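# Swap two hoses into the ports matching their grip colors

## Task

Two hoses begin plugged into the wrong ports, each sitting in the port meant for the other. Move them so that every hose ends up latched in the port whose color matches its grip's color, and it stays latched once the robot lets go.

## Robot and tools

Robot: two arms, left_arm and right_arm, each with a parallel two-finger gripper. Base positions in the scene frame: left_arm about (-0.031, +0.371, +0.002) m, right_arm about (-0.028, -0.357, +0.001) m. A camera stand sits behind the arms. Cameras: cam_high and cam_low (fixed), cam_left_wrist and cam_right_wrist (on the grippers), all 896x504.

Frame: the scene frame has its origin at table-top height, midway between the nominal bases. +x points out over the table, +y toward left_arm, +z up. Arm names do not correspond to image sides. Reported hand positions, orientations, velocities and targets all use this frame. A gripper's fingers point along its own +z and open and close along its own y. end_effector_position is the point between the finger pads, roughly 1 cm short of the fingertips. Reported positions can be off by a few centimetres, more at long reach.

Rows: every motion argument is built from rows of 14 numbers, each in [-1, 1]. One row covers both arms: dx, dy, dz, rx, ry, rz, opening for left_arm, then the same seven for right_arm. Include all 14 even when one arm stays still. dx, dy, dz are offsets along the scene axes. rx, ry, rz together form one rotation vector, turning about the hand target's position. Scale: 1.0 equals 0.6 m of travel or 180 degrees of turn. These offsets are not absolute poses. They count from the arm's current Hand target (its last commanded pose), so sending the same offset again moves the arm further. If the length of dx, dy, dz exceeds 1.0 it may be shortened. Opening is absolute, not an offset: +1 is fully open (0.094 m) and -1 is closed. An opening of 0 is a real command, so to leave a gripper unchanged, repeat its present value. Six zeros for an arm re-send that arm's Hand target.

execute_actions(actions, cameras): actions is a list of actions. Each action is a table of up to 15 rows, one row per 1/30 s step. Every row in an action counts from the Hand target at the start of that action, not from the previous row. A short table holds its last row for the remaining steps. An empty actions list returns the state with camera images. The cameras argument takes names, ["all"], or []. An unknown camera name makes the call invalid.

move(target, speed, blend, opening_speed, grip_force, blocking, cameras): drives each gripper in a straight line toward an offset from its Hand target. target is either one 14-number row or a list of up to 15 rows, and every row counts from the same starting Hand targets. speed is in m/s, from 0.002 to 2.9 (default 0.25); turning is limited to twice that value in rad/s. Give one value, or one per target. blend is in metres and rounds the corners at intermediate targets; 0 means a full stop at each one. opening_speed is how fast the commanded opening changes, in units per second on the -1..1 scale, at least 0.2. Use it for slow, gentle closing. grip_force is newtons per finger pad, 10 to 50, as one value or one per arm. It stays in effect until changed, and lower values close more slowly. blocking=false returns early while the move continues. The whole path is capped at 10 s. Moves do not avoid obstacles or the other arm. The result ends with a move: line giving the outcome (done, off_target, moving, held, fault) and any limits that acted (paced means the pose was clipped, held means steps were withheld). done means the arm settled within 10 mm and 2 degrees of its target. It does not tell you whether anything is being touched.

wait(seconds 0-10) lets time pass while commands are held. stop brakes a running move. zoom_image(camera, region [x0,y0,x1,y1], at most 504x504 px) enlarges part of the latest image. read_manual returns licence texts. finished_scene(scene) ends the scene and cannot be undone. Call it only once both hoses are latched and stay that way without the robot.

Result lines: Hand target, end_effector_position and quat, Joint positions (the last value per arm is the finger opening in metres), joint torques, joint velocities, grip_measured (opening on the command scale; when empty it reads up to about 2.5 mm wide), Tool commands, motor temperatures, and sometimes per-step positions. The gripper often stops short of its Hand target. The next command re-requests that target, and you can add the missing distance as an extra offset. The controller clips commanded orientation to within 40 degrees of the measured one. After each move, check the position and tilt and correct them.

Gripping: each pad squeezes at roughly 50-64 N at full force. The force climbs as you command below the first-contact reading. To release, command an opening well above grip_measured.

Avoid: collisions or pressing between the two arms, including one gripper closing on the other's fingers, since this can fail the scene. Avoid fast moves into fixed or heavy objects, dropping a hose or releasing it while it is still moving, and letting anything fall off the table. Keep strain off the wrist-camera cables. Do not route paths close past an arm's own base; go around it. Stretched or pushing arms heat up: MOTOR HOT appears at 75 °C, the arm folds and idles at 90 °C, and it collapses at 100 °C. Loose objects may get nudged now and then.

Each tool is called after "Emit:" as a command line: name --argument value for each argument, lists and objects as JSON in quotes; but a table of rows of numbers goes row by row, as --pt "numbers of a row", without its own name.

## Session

Emit:
execute_actions --actions '[]'

Emit:
zoom_image --camera "cam_high" --region '[340, 140, 640, 330]'

Scene clock: 0.00 s.
left_arm: end_effector_position=(+0.3564, +0.4040, +0.0901) grip_measured=+1.000 end_effector_quat_wxyz=(+0.577, -0.064, +0.810, +0.079) | right_arm: end_effector_position=(+0.3648, -0.3879, +0.0819) grip_measured=+1.000 end_effector_quat_wxyz=(+0.559, +0.066, +0.823, -0.079)
Joint positions: left_arm=[-0.021 1.55 0.335 0.881 -0.211 -0.015 0.094] | right_arm=[0.038 1.573 0.376 0.816 0.223 0.028 0.094]
Joint velocities: within noise
Joint torques (N m): no reading
Motor temperatures (°C): left_arm=[30 45 43 30 28 26 27] | right_arm=[27 50 37 28 27 27 26]
Heat: left arm: 45 °C; right arm: 50 °C.
Hand target: left_arm +0.3605, +0.4040, +0.1006; +0.590, -0.065, +0.801, +0.078 | right_arm +0.3668, -0.3877, +0.0860; +0.563, +0.067, +0.820, -0.078
Tool commands: left_gripper/opening=+1.0 right_gripper/opening=+1.0
camera_calibration:
cam_left_wrist: T_world_to_cam=[[0.183314, -0.981858, -0.0484871, 0.333433], [-0.678839, -0.0907565, -0.728657, 0.38243], [0.711037, 0.166488, -0.68316, -0.171377], [0, 0, 0, 1]] pos_world=[0.320341, 0.390624, 0.177749]
cam_right_wrist: T_world_to_cam=[[-0.196404, -0.978767, 0.0586488, -0.311578], [-0.706003, 0.0996554, -0.701162, 0.391951], [0.68043, -0.179117, -0.710585, -0.170682], [0, 0, 0, 1]] pos_world=[0.33166, -0.374595, 0.171811]

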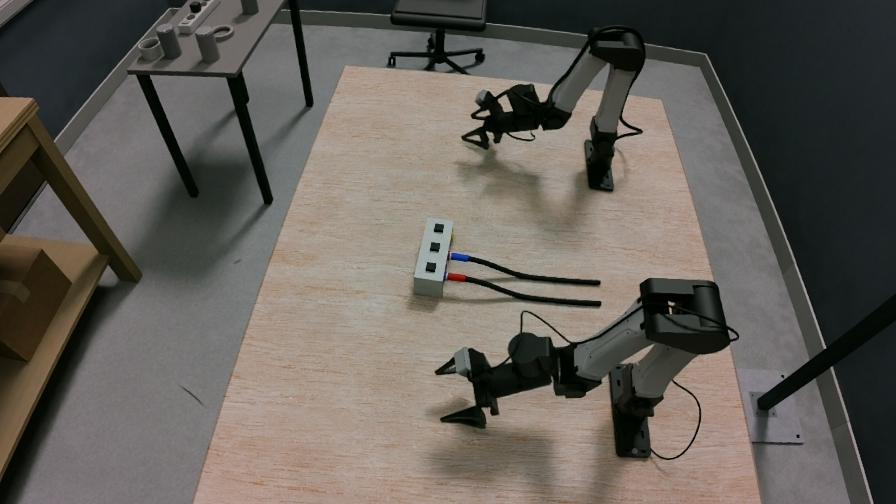

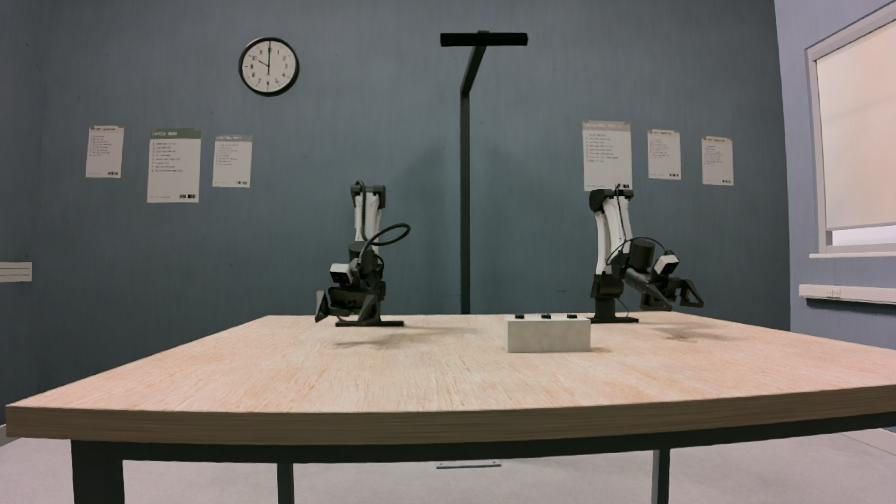

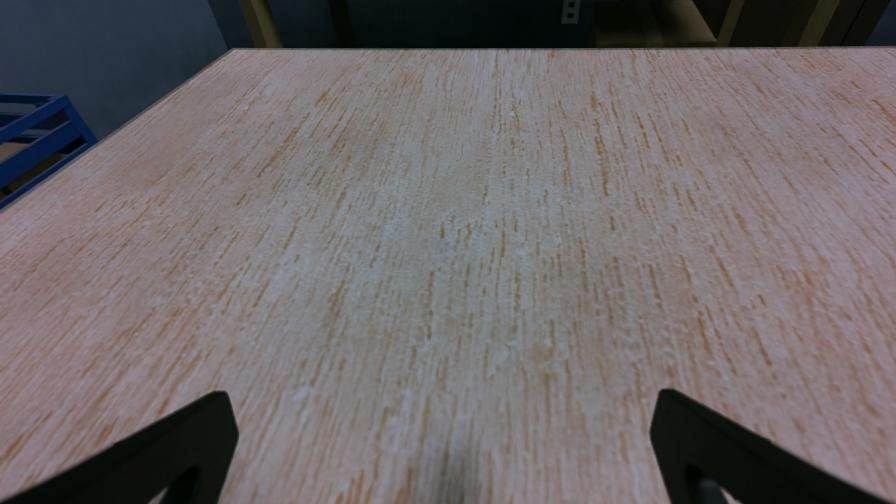

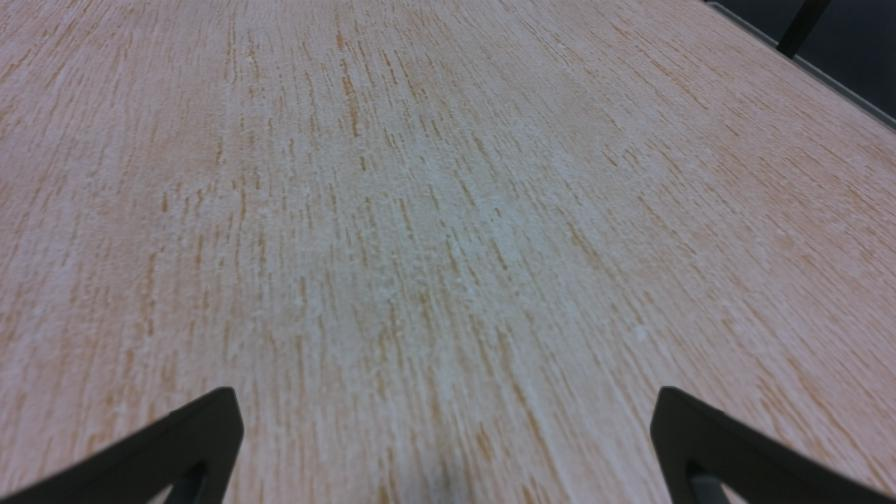

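Scaled by 1.680.

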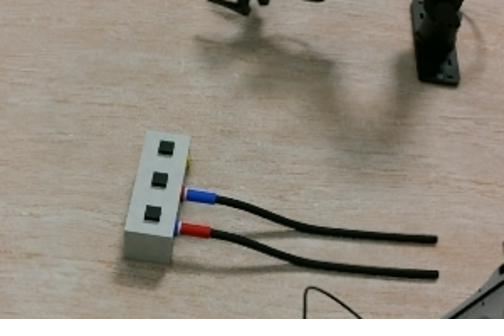

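Emit:
move --target '[0.049,-0.407,0.116,0.1564,0.2813,-0.435,-1,-0.228,0.813,0.09,0.0174,0.0048,0.0466,-0.1]' --speed 0.35 --cameras '["cam_left_wrist","cam_right_wrist"]'

Scene clock: 21.80 s.
left_arm: end_effector_position=(+0.3874, +0.1640, +0.1644) grip_measured=-0.988 end_effector_quat_wxyz=(+0.129, +0.593, +0.788, -0.105) | right_arm: end_effector_position=(+0.2280, +0.0970, +0.1388) grip_measured=-0.099 end_effector_quat_wxyz=(+0.553, +0.008, +0.833, -0.018)
Joint positions: left_arm=[-0.371 2.203 2.257 -1.431 0.273 0.904 0.001] | right_arm=[1.385 2.292 1.901 -0.814 1.143 1.148 0.042]
Joint torques (N m): left_arm=[0.1 -9.72 7.34 0.65 0.39 0.13] | right_arm=[-0.1 -10.61 9.1 0.91 0.81 0.28]
Motor temperatures (°C): left_arm=[30 47 44 33 28 26 27] | right_arm=[27 49 39 33 27 27 25]
Heat: left arm: 47 °C; right arm: 49 °C.
Hand target: left_arm +0.3898, +0.1597, +0.1702; +0.138, +0.599, +0.781, -0.106 | right_arm +0.2300, +0.1000, +0.1402; +0.559, +0.022, +0.828, -0.015
Off the commanded pose: left_arm 0.008 m, 2 deg | right_arm 0.004 m, 2 deg.
move: done
camera_calibration:
cam_left_wrist: T_world_to_cam=[[-0.96158, -0.273418, 0.0246395, 0.410979], [-0.270184, 0.958452, 0.0914877, -0.0294671], [-0.0486302, 0.0813155, -0.995501, 0.256909], [0, 0, 0, 1]] pos_world=[0.399721, 0.119721, 0.248323]
cam_right_wrist: T_world_to_cam=[[-0.032029, -0.999195, 0.0241756, 0.102133], [-0.730013, 0.0068656, -0.683399, 0.298997], [0.682682, -0.0395371, -0.729645, 0.0382533], [0, 0, 0, 1]] pos_world=[0.195428, 0.10151, 0.229776]
Images, in order (width x height): cam_left_wrist 896x504, cam_right_wrist 896x504.

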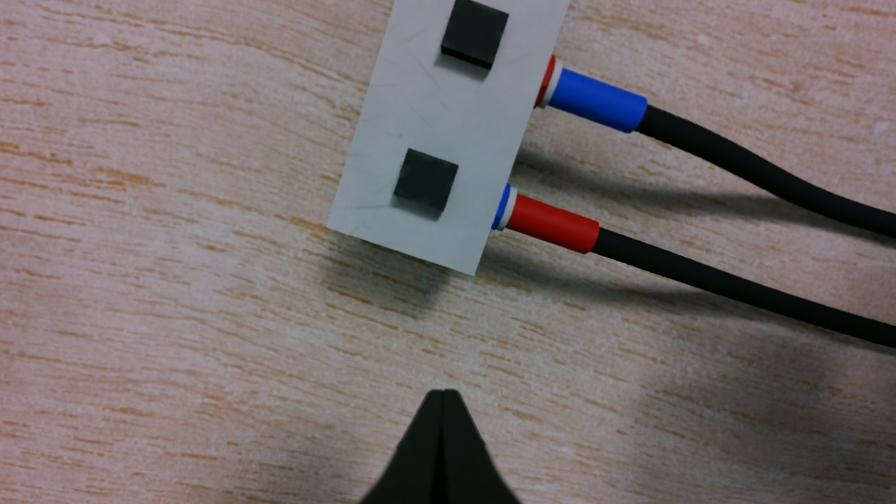

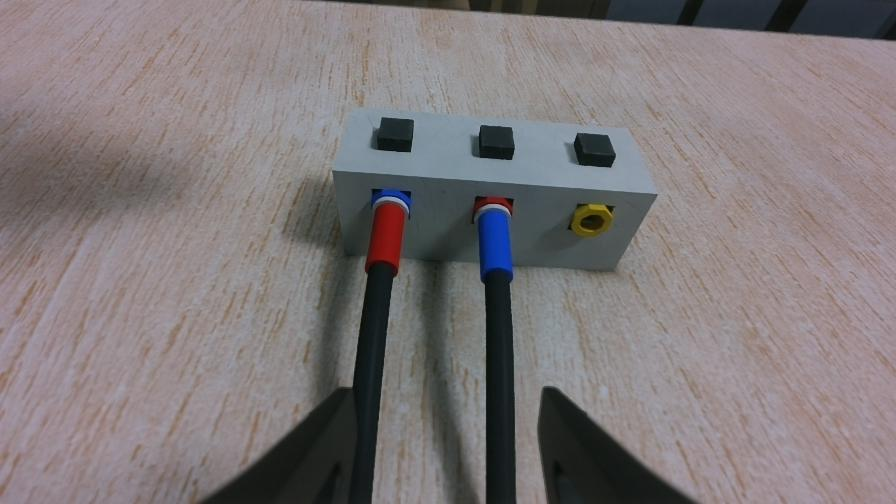

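Emit:
move --pt "0.031 -0.086 -0.084 0 0 0 -1 0.114 0.052 -0.08 0 0 0 0.0" --pt "0.031 -0.086 -0.084 0 0 0 -1 0.21 0.0467 -0.1187 0 0 0 0.0" --speed 0.2 --cameras '["cam_left_wrist","cam_right_wrist"]'

Scene clock: 38.00 s.
left_arm: end_effector_position=(+0.3987, +0.1111, +0.1103) grip_measured=-0.988 end_effector_quat_wxyz=(+0.117, +0.603, +0.781, -0.114) | right_arm: end_effector_position=(+0.3539, +0.1182, +0.0713) grip_measured=-0.001 end_effector_quat_wxyz=(+0.557, +0.014, +0.830, -0.033)
Joint positions: left_arm=[-0.463 2.354 2.294 -1.323 0.271 0.837 0.001] | right_arm=[1.164 2.576 2.085 -0.379 1.055 0.758 0.047]
Joint torques (N m): left_arm=[0.51 -11.37 7.5 0.84 0.18 -0.08] | right_arm=[0.16 -12.07 9.4 1.91 0.39 0.08]
Motor temperatures (°C): left_arm=[30 54 45 31 28 26 27] | right_arm=[27 52 42 31 27 27 25]
Heat: left arm: 54 °C; right arm: 52 °C.
Hand target: left_arm +0.4084, +0.1082, +0.1198; +0.138, +0.599, +0.781, -0.106 | right_arm +0.3559, +0.1281, +0.0688; +0.559, +0.022, +0.828, -0.015
Off the commanded pose: left_arm 0.014 m, 3 deg | right_arm 0.010 m, 2 deg.
move: off_target (left_arm)
camera_calibration:
cam_left_wrist: T_world_to_cam=[[-0.968111, -0.245563, 0.049597, 0.405482], [-0.239967, 0.965829, 0.0979315, 0.0157057], [-0.0719505, 0.0829069, -0.993957, 0.216789], [0, 0, 0, 1]] pos_world=[0.411918, 0.066429, 0.19383]
cam_right_wrist: T_world_to_cam=[[-0.0581665, -0.997386, 0.0428703, 0.136697], [-0.722758, 0.0124499, -0.690989, 0.341891], [0.688649, -0.0711772, -0.721592, -0.0949833], [0, 0, 0, 1]] pos_world=[0.320465, 0.125323, 0.161843]
Images, in order (width x height): cam_left_wrist 896x504, cam_right_wrist 896x504.

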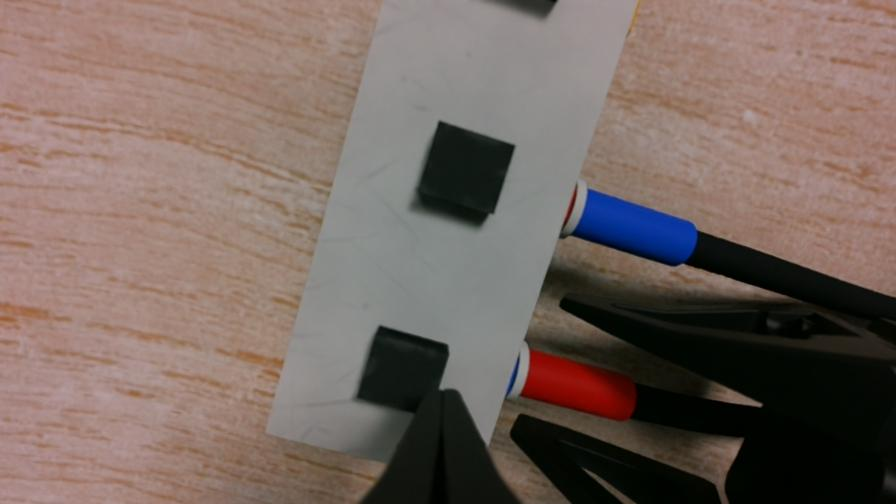

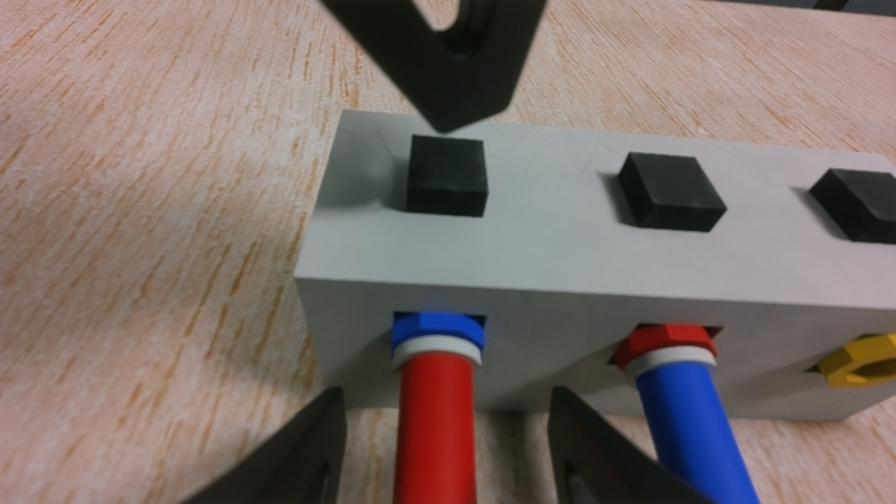

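Emit:
move --pt "0.0108 0.008 0.0 0 0 0 -1 0 0 0 0 0 0 -0.85" --pt "0.0108 0.008 -0.08 0 0 0 -1 0 0 0 0 0 0 -0.85" --pt "0.0108 0.008 -0.2 0 0 0 -1 0 0 0 0 0 0 -0.85" --speed 0.15 --opening_speed 1.2 --cameras '["cam_left_wrist","cam_right_wrist"]'

Scene clock: 47.90 s.
left_arm: end_effector_position=(+0.4625, +0.0946, +0.0608) grip_measured=-0.989 end_effector_quat_wxyz=(+0.263, +0.596, +0.755, -0.081) | right_arm: end_effector_position=(+0.3463, +0.1203, +0.0705) grip_measured=-0.673 end_effector_quat_wxyz=(+0.558, +0.004, +0.829, -0.041)
Joint positions: left_arm=[-0.439 2.319 1.939 -0.7 0.275 0.839 0.001] | right_arm=[1.179 2.578 2.087 -0.399 1.069 0.757 0.015]
Joint torques (N m): left_arm=[-0.44 -6.83 3.71 -0.33 0.14 0.02] | right_arm=[-1.29 -12.33 9.13 2.09 0.26 0.09]
Motor temperatures (°C): left_arm=[30 57 46 31 28 26 27] | right_arm=[26 55 43 32 27 27 25]
Heat: left arm: 57 °C; right arm: 55 °C.
Hand target: left_arm +0.4148, +0.1129, -0.0002; +0.138, +0.600, +0.781, -0.106 | right_arm +0.3560, +0.1281, +0.0689; +0.559, +0.022, +0.828, -0.015
Off the commanded pose: left_arm 0.079 m, 15 deg | right_arm 0.012 m, 4 deg.
move: off_target (left_arm, right_arm)
camera_calibration:
cam_left_wrist: T_world_to_cam=[[-0.944898, -0.274075, -0.179028, 0.471483], [-0.259778, 0.960539, -0.0994016, 0.0734125], [0.199207, -0.0474168, -0.97881, 0.0596244], [0, 0, 0, 1]] pos_world=[0.452697, 0.0615333, 0.150067]
cam_right_wrist: T_world_to_cam=[[-0.051251, -0.996463, 0.0665923, 0.134266], [-0.721763, -0.00912846, -0.69208, 0.338139], [0.690241, -0.0835337, -0.718742, -0.0894168], [0, 0, 0, 1]] pos_world=[0.312657, 0.129409, 0.160811]
Images, in order (width x height): cam_left_wrist 896x504, cam_right_wrist 896x504.

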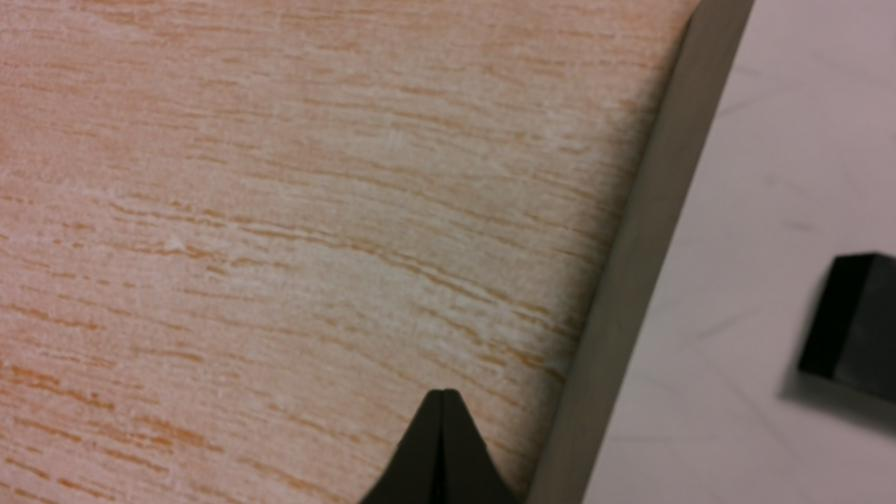

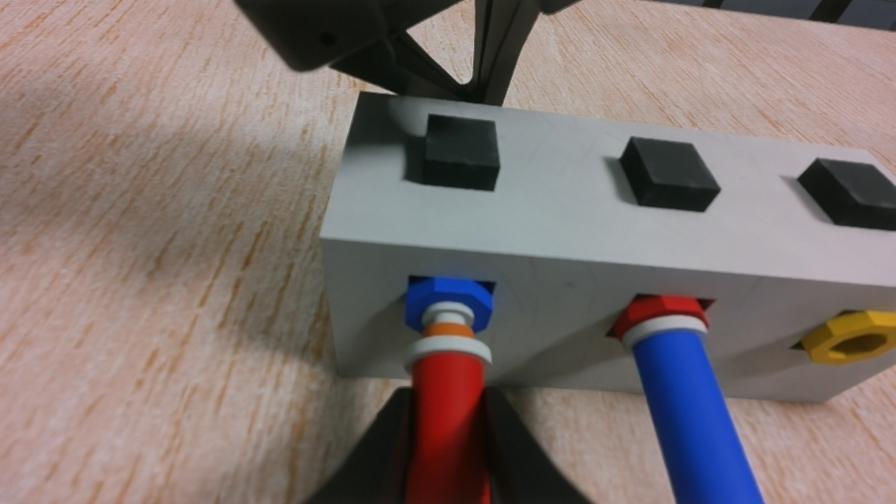

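Emit:
move --pt "0 0 0.333 0 0 0 -1 -0.0667 0.005 0 0 0 0 -0.85" --pt "0.067 -0.038 0.333 0 0 0 -1 -0.0667 0.005 0.133 0 0 0 -0.85" --pt "0.067 -0.038 0.333 0 0 0 -1 -0.135 -0.1835 0.133 0 0 0 -0.85" --pt "0.067 -0.038 0.333 0 0 0 -1 -0.135 -0.1835 -0.055 0 0 0 -0.85" --speed 0.2 --cameras '["cam_high","cam_right_wrist"]'

Scene clock: 62.93 s.
left_arm: end_effector_position=(+0.4347, +0.1077, +0.1880) grip_measured=-0.989 end_effector_quat_wxyz=(+0.210, +0.583, +0.780, -0.090) | right_arm: end_effector_position=(+0.3157, +0.1263, +0.0719) grip_measured=-0.673 end_effector_quat_wxyz=(+0.548, -0.007, +0.835, -0.046)
Joint positions: left_arm=[-0.443 2.496 2.837 -1.526 0.259 0.802 0.001] | right_arm=[1.234 2.567 2.105 -0.534 1.082 0.846 0.015]
Joint torques (N m): left_arm=[0.49 -11.79 4.62 1.02 0.27 0.02] | right_arm=[-0.05 -13.96 6.31 1.43 0.55 0.07]
Motor temperatures (°C): left_arm=[30 55 45 30 28 26 27] | right_arm=[26 57 44 33 27 27 26]
Heat: left arm: 55 °C; right arm: 57 °C.
Hand target: left_arm +0.4342, +0.1080, +0.1893; +0.210, +0.583, +0.780, -0.089 (not the last commanded pose) | right_arm +0.3158, +0.1264, +0.0708; +0.549, -0.005, +0.835, -0.044 (not the last commanded pose)
Off the commanded pose: left_arm 0.029 m, 9 deg | right_arm 0.121 m, 5 deg.
elbow stopped short (left arm): the move would have taken joint 3 (elbow) straighter than the controller allows.
move: held (left_arm, right_arm; a check stopped the path); path passed 1 of 4 targets; limits=held
pose unreachable (left arm): on one or more control steps of this call, first in action 0 (counted from 0), this arm could not follow its commanded pose, so it was not sent that pose on those steps. It may still have moved: this result reports where it is.
cause: moving toward the commanded pose would bring a part of the arm too close to another arm (this arm's forearm (the part past joint 3) and the right arm's wrist (the part past joint 4), along the way the arms are being sent, or toward where that arm still pushes).
pose unreachable (right arm): on one or more control steps of this call, first in action 0 (counted from 0), this arm could not follow its commanded pose, so it was not sent that pose on those steps. It may still have moved: this result reports where it is.
cause: moving toward the commanded pose would bring a part of the arm too close to another arm (this arm's wrist (the part past joint 4) and the left arm's forearm (the part past joint 3), along the way the arms are being sent, or toward where that arm still pushes).
camera_calibration:
cam_right_wrist: T_world_to_cam=[[-0.0365288, -0.995553, 0.0868299, 0.132326], [-0.737538, -0.0317717, -0.674558, 0.32372], [0.674317, -0.0886811, -0.733098, -0.0601212], [0, 0, 0, 1]] pos_world=[0.284131, 0.136691, 0.162803]
Images, in order (width x height): cam_high 896x504, cam_right_wrist 896x504.

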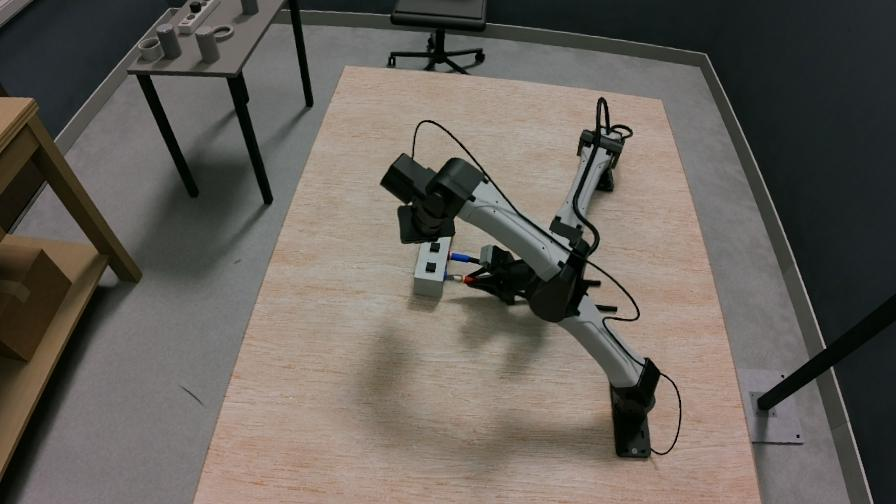

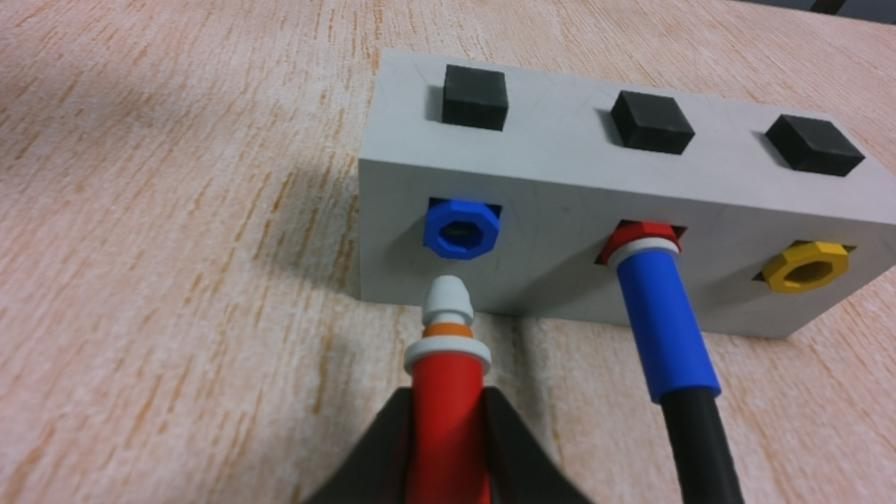

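Emit:
move --pt "-0.124 0.32 0.018 0 0 0 -1 0 0 0 0 0 0 -0.85" --pt "-0.357 0.253 -0.032 -0.177 -0.1775 0.3583 -0.1 0 0 0.133 0 0 0 -0.85" --pt "-0.357 0.253 -0.032 -0.177 -0.1775 0.3583 -0.1 -0.068 -0.18 0.133 0 0 0 -0.85" --pt "-0.357 0.253 -0.032 -0.177 -0.1775 0.3583 -0.1 -0.068 -0.18 -0.058 0 0 0 -0.85" --speed 0.35 --cameras '["cam_high","cam_right_wrist"]'

Scene clock: 72.53 s.
left_arm: end_effector_position=(+0.2458, +0.2632, +0.1644) grip_measured=-0.989 end_effector_quat_wxyz=(+0.439, +0.255, +0.859, -0.063) | right_arm: end_effector_position=(+0.3145, +0.1230, +0.0902) grip_measured=-0.673 end_effector_quat_wxyz=(+0.539, -0.026, +0.839, -0.070)
Joint positions: left_arm=[-0.332 0.86 0.618 -0.412 0.089 0.214 0.001] | right_arm=[1.234 2.567 2.198 -0.683 1.082 0.837 0.015]
Joint torques (N m): left_arm=[1.24 -1.01 6.46 1.84 0.12 0.05] | right_arm=[-0.09 -14.16 6.67 1.31 0.57 0.08]
Motor temperatures (°C): left_arm=[30 59 45 31 28 26 27] | right_arm=[26 59 43 32 27 27 26]
Heat: left arm: 59 °C; right arm: 59 °C.
Hand target: left_arm +0.2490, +0.2646, +0.1681; +0.445, +0.253, +0.857, -0.061 (not the last commanded pose) | right_arm +0.3145, +0.1230, +0.0900; +0.540, -0.024, +0.839, -0.069 (not the last commanded pose)
Tool commands: left_gripper/opening=-1.0 right_gripper/opening=-0.85
Off the commanded pose: left_arm 0.027 m, 32 deg | right_arm 0.124 m, 4 deg.
move: held (left_arm, right_arm; a check stopped the path); path passed 1 of 4 targets; target 2's new opening was not sent; limits=held
pose unreachable (left arm): on one or more control steps of this call, first in action 0 (counted from 0), this arm could not follow its commanded pose, so it was not sent that pose on those steps. It may still have moved: this result reports where it is.
cause: moving toward the commanded pose would bring a part of the arm too close to another arm (this arm's fingers and the right arm's wrist (the part past joint 4), along the way the arms are being sent, or toward where that arm still pushes).
pose unreachable (right arm): on one or more control steps of this call, first in action 0 (counted from 0), this arm could not follow its commanded pose, so it was not sent that pose on those steps. It may still have moved: this result reports where it is.
cause: moving toward the commanded pose would bring a part of the arm too close to another arm (this arm's wrist (the part past joint 4) and the left arm's fingers, where that arm would come to rest).
camera_calibration:
cam_right_wrist: T_world_to_cam=[[-0.0307337, -0.988415, 0.14863, 0.119111], [-0.751163, -0.0752592, -0.655813, 0.342983], [0.659401, -0.131801, -0.740148, -0.0355178], [0, 0, 0, 1]] pos_world=[0.284717, 0.138862, 0.180941]
Images, in order (width x height): cam_high 896x504, cam_right_wrist 896x504.

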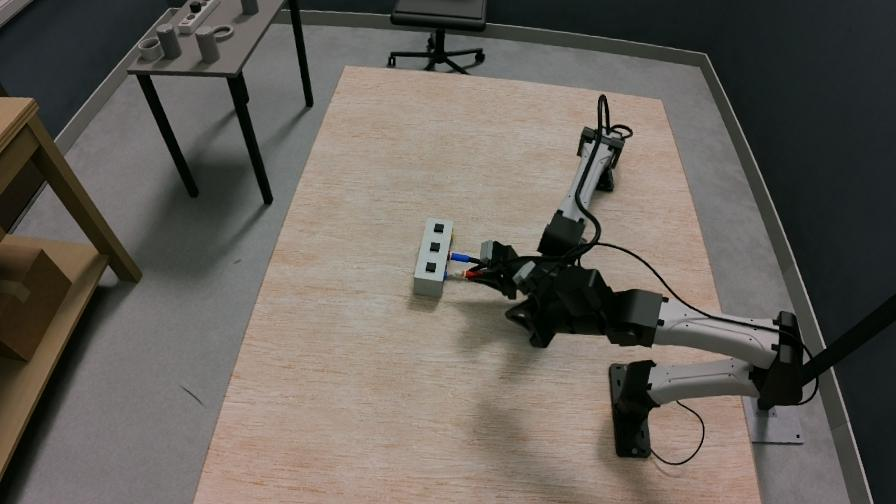

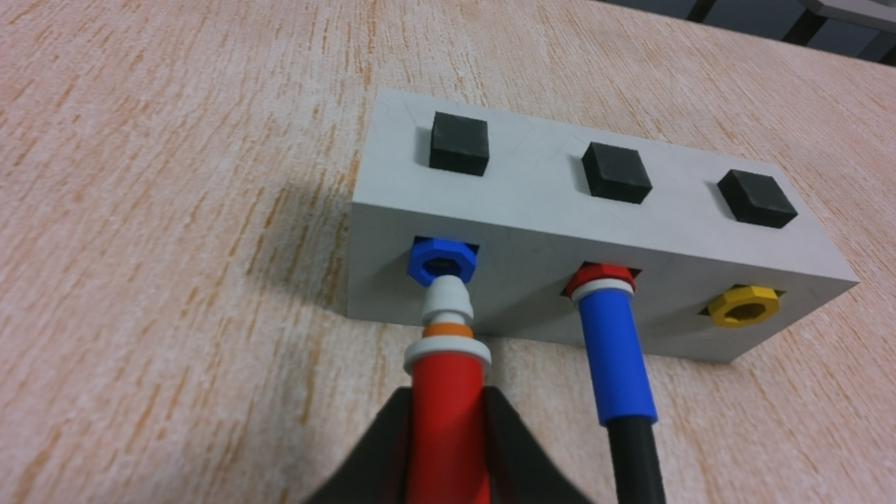

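Emit:
move --pt "-0.0167 0.25 0.04 -0.0598 -0.07 0.1464 -1 0 0 0 0 0 0 -0.85" --pt "-0.0167 0.25 0.04 -0.0598 -0.07 0.1464 -0.1 0 0 0.085 0.0446 -0.0148 -0.0047 -0.85" --pt "-0.0167 0.25 0.04 -0.0598 -0.07 0.1464 -0.1 -0.0658 -0.175 0.0917 0.0446 -0.0148 -0.0047 -0.85" --pt "-0.0167 0.25 0.04 -0.0598 -0.07 0.1464 -0.1 -0.0658 -0.175 -0.09 0.0446 -0.0148 -0.0047 -0.85" --speed 0.3 --cameras '["cam_high","cam_right_wrist"]'

Scene clock: 84.83 s.
left_arm: end_effector_position=(+0.2372, +0.4135, +0.1900) grip_measured=-0.102 end_effector_quat_wxyz=(+0.552, +0.017, +0.834, -0.007) | right_arm: end_effector_position=(+0.2749, +0.0163, +0.0389) grip_measured=-0.673 end_effector_quat_wxyz=(+0.554, +0.010, +0.832, -0.030)
Joint positions: left_arm=[0.407 0.588 0.459 -0.313 0.414 0.195 0.042] | right_arm=[1.234 2.194 1.253 -0.027 1.085 0.867 0.015]
Joint torques (N m): left_arm=[1.2 0.34 5.45 2.1 0.32 -0.09] | right_arm=[0.06 -9.98 4.4 1.94 0.57 0.2]
Motor temperatures (°C): left_arm=[30 54 45 33 28 26 27] | right_arm=[26 62 43 31 27 27 26]
Heat: left arm: 54 °C; right arm: 62 °C.
Hand target: left_arm +0.2390, +0.4146, +0.1919; +0.559, +0.015, +0.829, -0.010 | right_arm +0.2750, +0.0179, +0.0359; +0.559, +0.021, +0.829, -0.015
Off the commanded pose: left_arm 0.003 m, 1 deg | right_arm 0.003 m, 2 deg.
move: done
camera_calibration:
cam_right_wrist: T_world_to_cam=[[-0.047387, -0.99804, 0.0408684, 0.0289432], [-0.728251, 0.00651615, -0.68528, 0.265113], [0.68367, -0.0622358, -0.727132, -0.0697829], [0, 0, 0, 1]] pos_world=[0.242149, 0.022816, 0.129752]
Images, in order (width x height): cam_high 896x504, cam_right_wrist 896x504.

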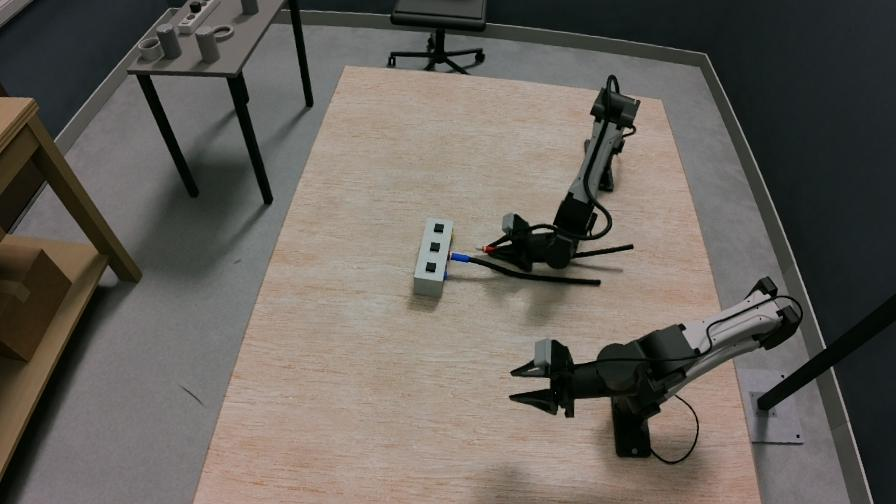

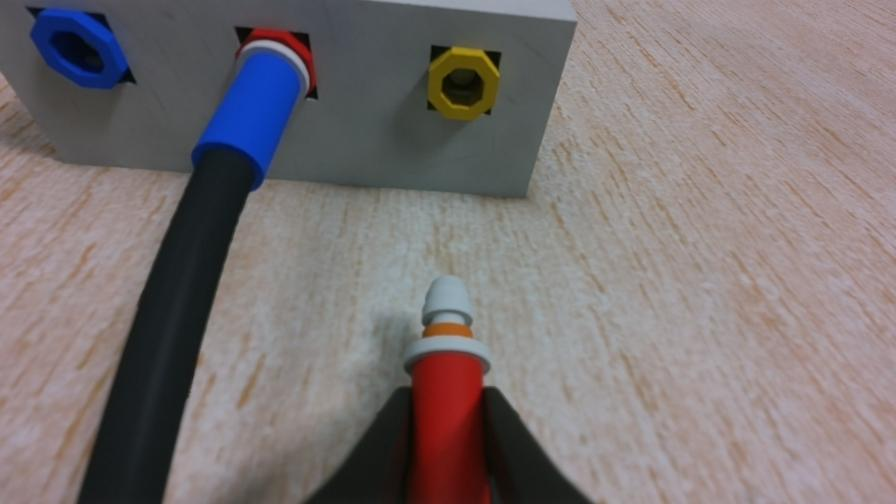

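Emit:
move --pt "0 0 0 0 0 0 -0.1 0 0 -0.01 0 0 0 -0.85" --pt "0 0 0 0 0 0 -0.1 0 0 -0.01 0 0 0 -0.2" --pt "0 0 0 0 0 0 -0.1 -0.067 0 0.1 0 0 0 -0.2" --pt "-0.032 -0.4 -0.037 0 0 0 -0.1 0.042 -0.28 0.273 -0.186 0.2565 0.3997 -1" --pt "0.075 -0.604 -0.173 0 0 0 0.0 0.042 -0.28 0.273 -0.186 0.2565 0.3997 -1" --speed 0.4 --cameras '["cam_high","cam_left_wrist"]'

Scene clock: 102.40 s.
left_arm: end_effector_position=(+0.2767, +0.0599, +0.0800) grip_measured=-0.002 end_effector_quat_wxyz=(+0.551, +0.024, +0.834, +0.002) | right_arm: end_effector_position=(+0.3003, -0.1532, +0.1980) grip_measured=-0.989 end_effector_quat_wxyz=(+0.106, -0.599, +0.790, +0.070)
Joint positions: left_arm=[-1.136 1.875 0.903 0.217 -0.961 -0.624 0.047] | right_arm=[0.496 1.869 1.918 -1.433 -0.175 -0.805 0.001]
Joint torques (N m): left_arm=[1.28 -6.91 6.8 1.65 -0.26 0.11] | right_arm=[-0.1 -7.38 8.68 0.6 -0.29 -0.11]
Motor temperatures (°C): left_arm=[30 49 46 35 28 26 27] | right_arm=[26 63 42 31 27 27 26]
Heat: left arm: 49 °C; right arm: 63 °C.
Hand target: left_arm +0.2840, +0.0523, +0.0882; +0.559, +0.015, +0.829, -0.009 | right_arm +0.3002, -0.1500, +0.1998; +0.104, -0.603, +0.787, +0.079
Off the commanded pose: left_arm 0.013 m, 2 deg | right_arm 0.004 m, 1 deg.
move: off_target (left_arm); target 5's new opening was sent with left_arm's hand 0.013 m and 2 deg from that target
camera_calibration:
cam_left_wrist: T_world_to_cam=[[-0.0473635, -0.998613, -0.0229781, 0.072457], [-0.73488, 0.050417, -0.67632, 0.292621], [0.676541, -0.0151468, -0.736249, -0.0397255], [0, 0, 0, 1]] pos_world=[0.245349, 0.0570017, 0.170323]
Images, in order (width x height): cam_high 896x504, cam_left_wrist 896x504.

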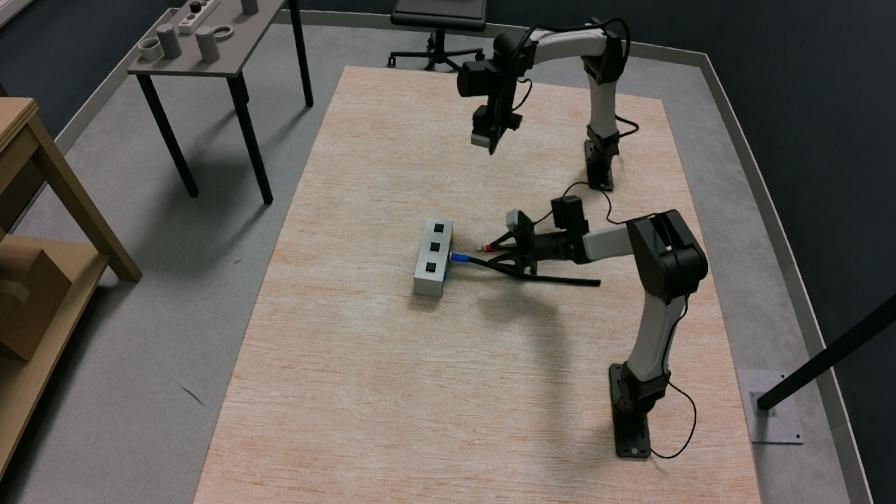

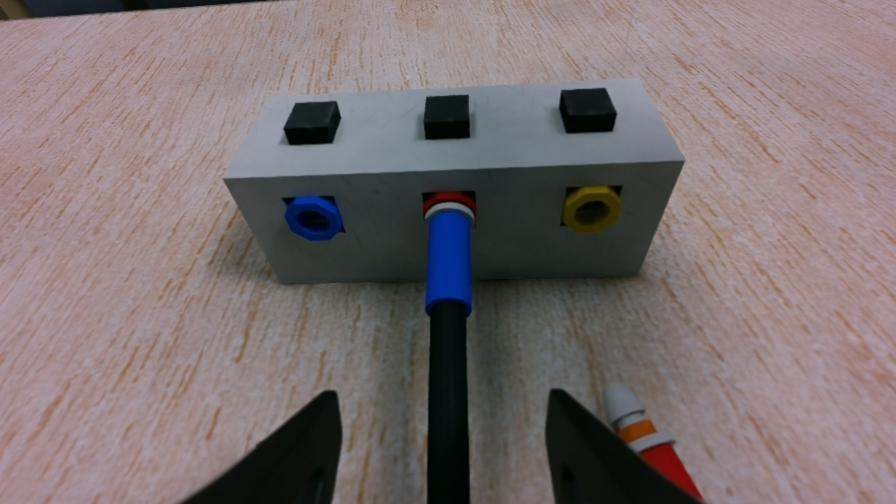

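Emit:
move --pt "0.1067 -0.0122 -0.047 0 0 0 0.0 0.185 0.357 -0.09 0 0 0 -1" --pt "0.1067 -0.0122 -0.047 0 0 0 -0.85 0.185 0.357 -0.09 0 0 0 -1" --speed 0.2 --opening_speed 1.2 --cameras '["cam_left_wrist","cam_right_wrist"]'

Scene clock: 111.50 s.
left_arm: end_effector_position=(+0.3402, +0.0535, +0.0512) grip_measured=-0.672 end_effector_quat_wxyz=(+0.550, +0.021, +0.835, +0.006) | right_arm: end_effector_position=(+0.4050, +0.0594, +0.1442) grip_measured=-0.989 end_effector_quat_wxyz=(+0.252, -0.580, +0.768, +0.099)
Joint positions: left_arm=[-0.993 2.07 1.02 0.402 -0.858 -0.484 0.015] | right_arm=[0.74 2.624 2.84 -1.259 -0.154 -0.53 0.001]
Joint torques (N m): left_arm=[1.06 -8.31 6.64 1.79 -0.1 0.11] | right_arm=[0.1 -12.53 8.85 1.74 0.05 0.11]
Motor temperatures (°C): left_arm=[30 50 46 35 28 26 27] | right_arm=[26 62 43 30 26 27 26]
Heat: left arm: 50 °C; right arm: 62 °C.
Hand target: left_arm +0.3479, +0.0448, +0.0599; +0.559, +0.015, +0.829, -0.010 | right_arm +0.4112, +0.0642, +0.1457; +0.104, -0.603, +0.787, +0.079
Off the commanded pose: left_arm 0.015 m, 2 deg | right_arm 0.008 m, 17 deg.
elbow stopped short (right arm): the move would have taken joint 3 (elbow) straighter than the controller allows.
move: off_target (left_arm, right_arm); target 2's new opening was sent with left_arm's hand 0.014 m and 2 deg from that target
camera_calibration:
cam_left_wrist: T_world_to_cam=[[-0.0391068, -0.998891, -0.0262121, 0.0657522], [-0.737236, 0.0465503, -0.67403, 0.320968], [0.674503, -0.00703464, -0.738239, -0.103548], [0, 0, 0, 1]] pos_world=[0.309043, 0.0500097, 0.141622]
cam_right_wrist: T_world_to_cam=[[0.941726, -0.30521, 0.141416, -0.382418], [-0.291489, -0.950254, -0.109776, 0.2287], [0.167886, 0.0621574, -0.983845, 0.159051], [0, 0, 0, 1]] pos_world=[0.400094, 0.0907186, 0.235667]
Images, in order (width x height): cam_left_wrist 896x504, cam_right_wrist 896x504.

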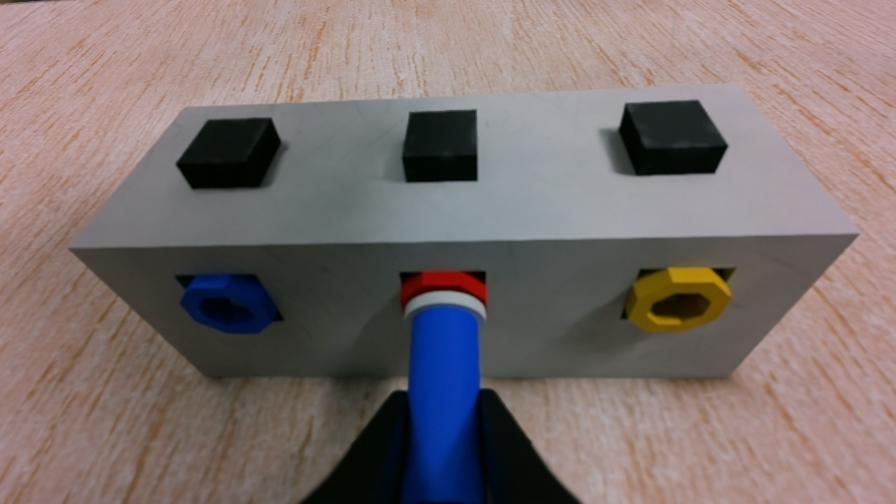

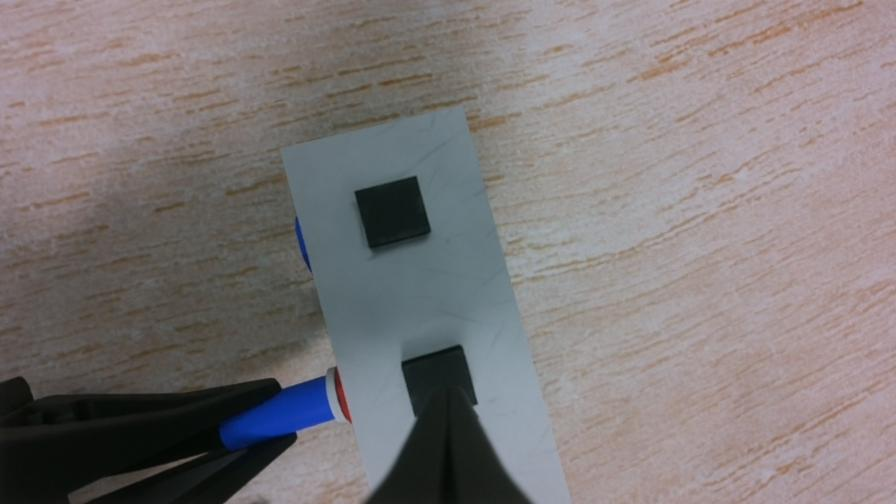

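Emit:
move --pt "0 0 0 0 0 0 -0.85 0.004 -0.006 -0.06 0 0 0 -1" --pt "0 0 0 0 0 0 -0.85 0.004 -0.006 -0.22 0 0 0 -1" --speed 0.15 --cameras '["cam_left_wrist","cam_right_wrist"]'

Scene clock: 120.17 s.
left_arm: end_effector_position=(+0.3402, +0.0535, +0.0512) grip_measured=-0.672 end_effector_quat_wxyz=(+0.550, +0.021, +0.835, +0.006) | right_arm: end_effector_position=(+0.4262, +0.0830, +0.0980) grip_measured=-0.989 end_effector_quat_wxyz=(+0.270, -0.586, +0.756, +0.105)
Joint positions: left_arm=[-0.993 2.07 1.02 0.402 -0.858 -0.483 0.015] | right_arm=[0.742 2.748 2.87 -1.127 -0.169 -0.547 0.001]
Joint torques (N m): left_arm=[1.06 -8.32 6.64 1.79 -0.09 0.1] | right_arm=[-0.7 -6.72 2.37 0.79 0.18 -0.1]
Motor temperatures (°C): left_arm=[30 53 46 35 28 26 28] | right_arm=[26 62 43 30 26 27 26]
Heat: left arm: 53 °C; right arm: 62 °C.
Hand target: left_arm +0.3479, +0.0448, +0.0599; +0.559, +0.015, +0.829, -0.009 | right_arm +0.4137, +0.0604, +0.0136; +0.103, -0.603, +0.787, +0.079
Off the commanded pose: left_arm 0.015 m, 2 deg | right_arm 0.088 m, 20 deg.
elbow stopped short (right arm): the move would have taken joint 3 (elbow) straighter than the controller allows.
elbow read too straight (right arm): the controller reads joint 3 (elbow) straighter than it allows; while it does, the hand can move without a command.
move: off_target (left_arm, right_arm)
camera_calibration:
cam_left_wrist: T_world_to_cam=[[-0.0392613, -0.998878, -0.0264872, 0.0658387], [-0.73723, 0.04685, -0.674015, 0.320949], [0.6745, -0.00693561, -0.738242, -0.103551], [0, 0, 0, 1]] pos_world=[0.309043, 0.0500102, 0.141622]
cam_right_wrist: T_world_to_cam=[[0.944599, -0.287539, 0.158285, -0.392926], [-0.265706, -0.953002, -0.145562, 0.244901], [0.1927, 0.0954405, -0.976605, 0.094585], [0, 0, 0, 1]] pos_world=[0.418003, 0.111382, 0.190215]
Images, in order (width x height): cam_left_wrist 896x504, cam_right_wrist 896x504.

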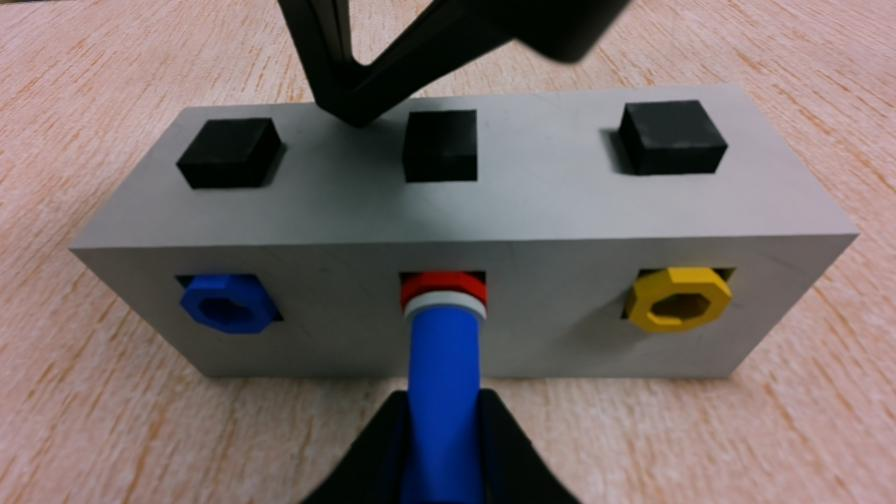

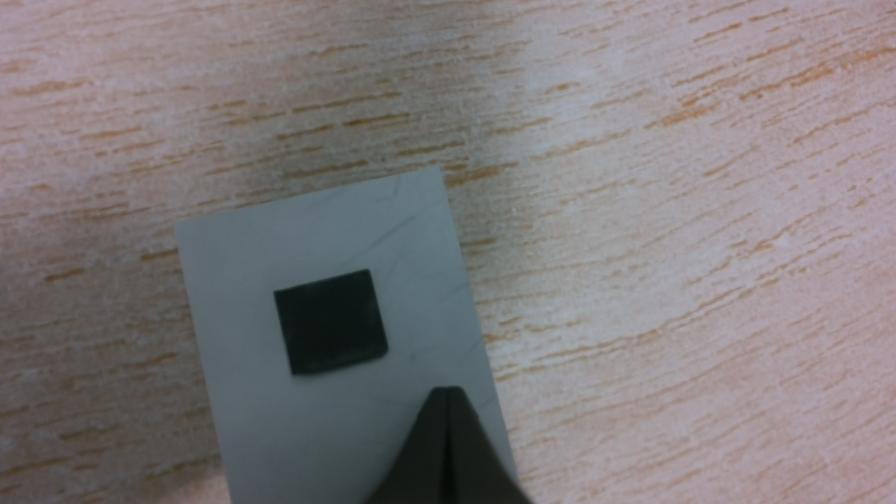

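Emit:
move --pt "0 0 0 0 0 0 -0.85 -0.0045 -0.03 0.26 0.11 -0.0196 0.0554 -1" --pt "0 0 0 0 0 0 -0.85 -0.0045 -0.0173 0.186 0.11 -0.0196 0.0554 -1" --speed 0.2 --cameras '["cam_left_wrist","cam_right_wrist"]'

Scene clock: 130.37 s.
left_arm: end_effector_position=(+0.3402, +0.0535, +0.0512) grip_measured=-0.672 end_effector_quat_wxyz=(+0.550, +0.021, +0.835, +0.006) | right_arm: end_effector_position=(+0.4146, +0.0431, +0.1259) grip_measured=-0.989 end_effector_quat_wxyz=(+0.238, -0.632, +0.712, +0.194)
Joint positions: left_arm=[-0.993 2.07 1.02 0.402 -0.858 -0.483 0.015] | right_arm=[0.632 2.677 2.844 -1.272 -0.431 -0.735 0.001]
Joint torques (N m): left_arm=[1.06 -8.31 6.65 1.79 -0.1 0.1] | right_arm=[0.7 -12.94 8.35 1.33 -0.42 -0.14]
Motor temperatures (°C): left_arm=[30 55 47 36 28 26 28] | right_arm=[26 61 42 30 26 27 26]
Heat: left arm: 55 °C; right arm: 61 °C.
Hand target: left_arm +0.3479, +0.0448, +0.0599; +0.559, +0.015, +0.829, -0.009 | right_arm +0.4109, +0.0501, +0.1253; +0.222, -0.645, +0.703, +0.203
Off the commanded pose: left_arm 0.015 m, 2 deg | right_arm 0.008 m, 3 deg.
elbow stopped short (right arm): the move would have taken joint 3 (elbow) straighter than the controller allows.
move: off_target (left_arm, right_arm)
camera_calibration:
cam_left_wrist: T_world_to_cam=[[-0.0392613, -0.998878, -0.0264872, 0.0658387], [-0.73723, 0.04685, -0.674015, 0.320949], [0.6745, -0.00693561, -0.738242, -0.103551], [0, 0, 0, 1]] pos_world=[0.309043, 0.0500102, 0.141622]
cam_right_wrist: T_world_to_cam=[[0.991891, -0.124473, 0.0256741, -0.407889], [-0.116804, -0.972417, -0.201896, 0.15402], [0.0500966, 0.19726, -0.97907, 0.182902], [0, 0, 0, 1]] pos_world=[0.413409, 0.0629212, 0.220642]
Images, in order (width x height): cam_left_wrist 896x504, cam_right_wrist 896x504.

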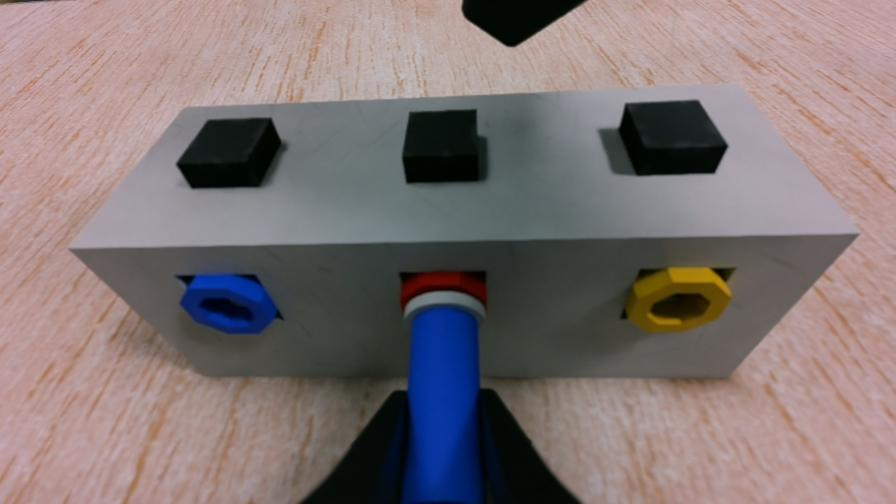

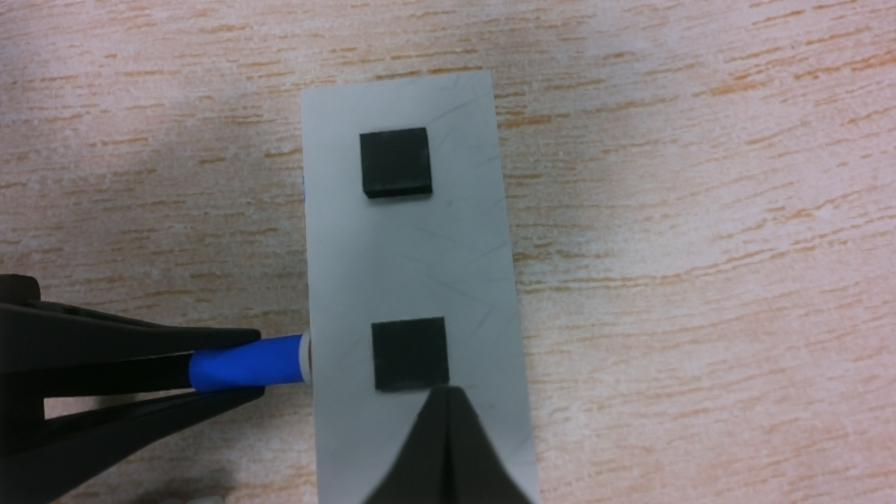

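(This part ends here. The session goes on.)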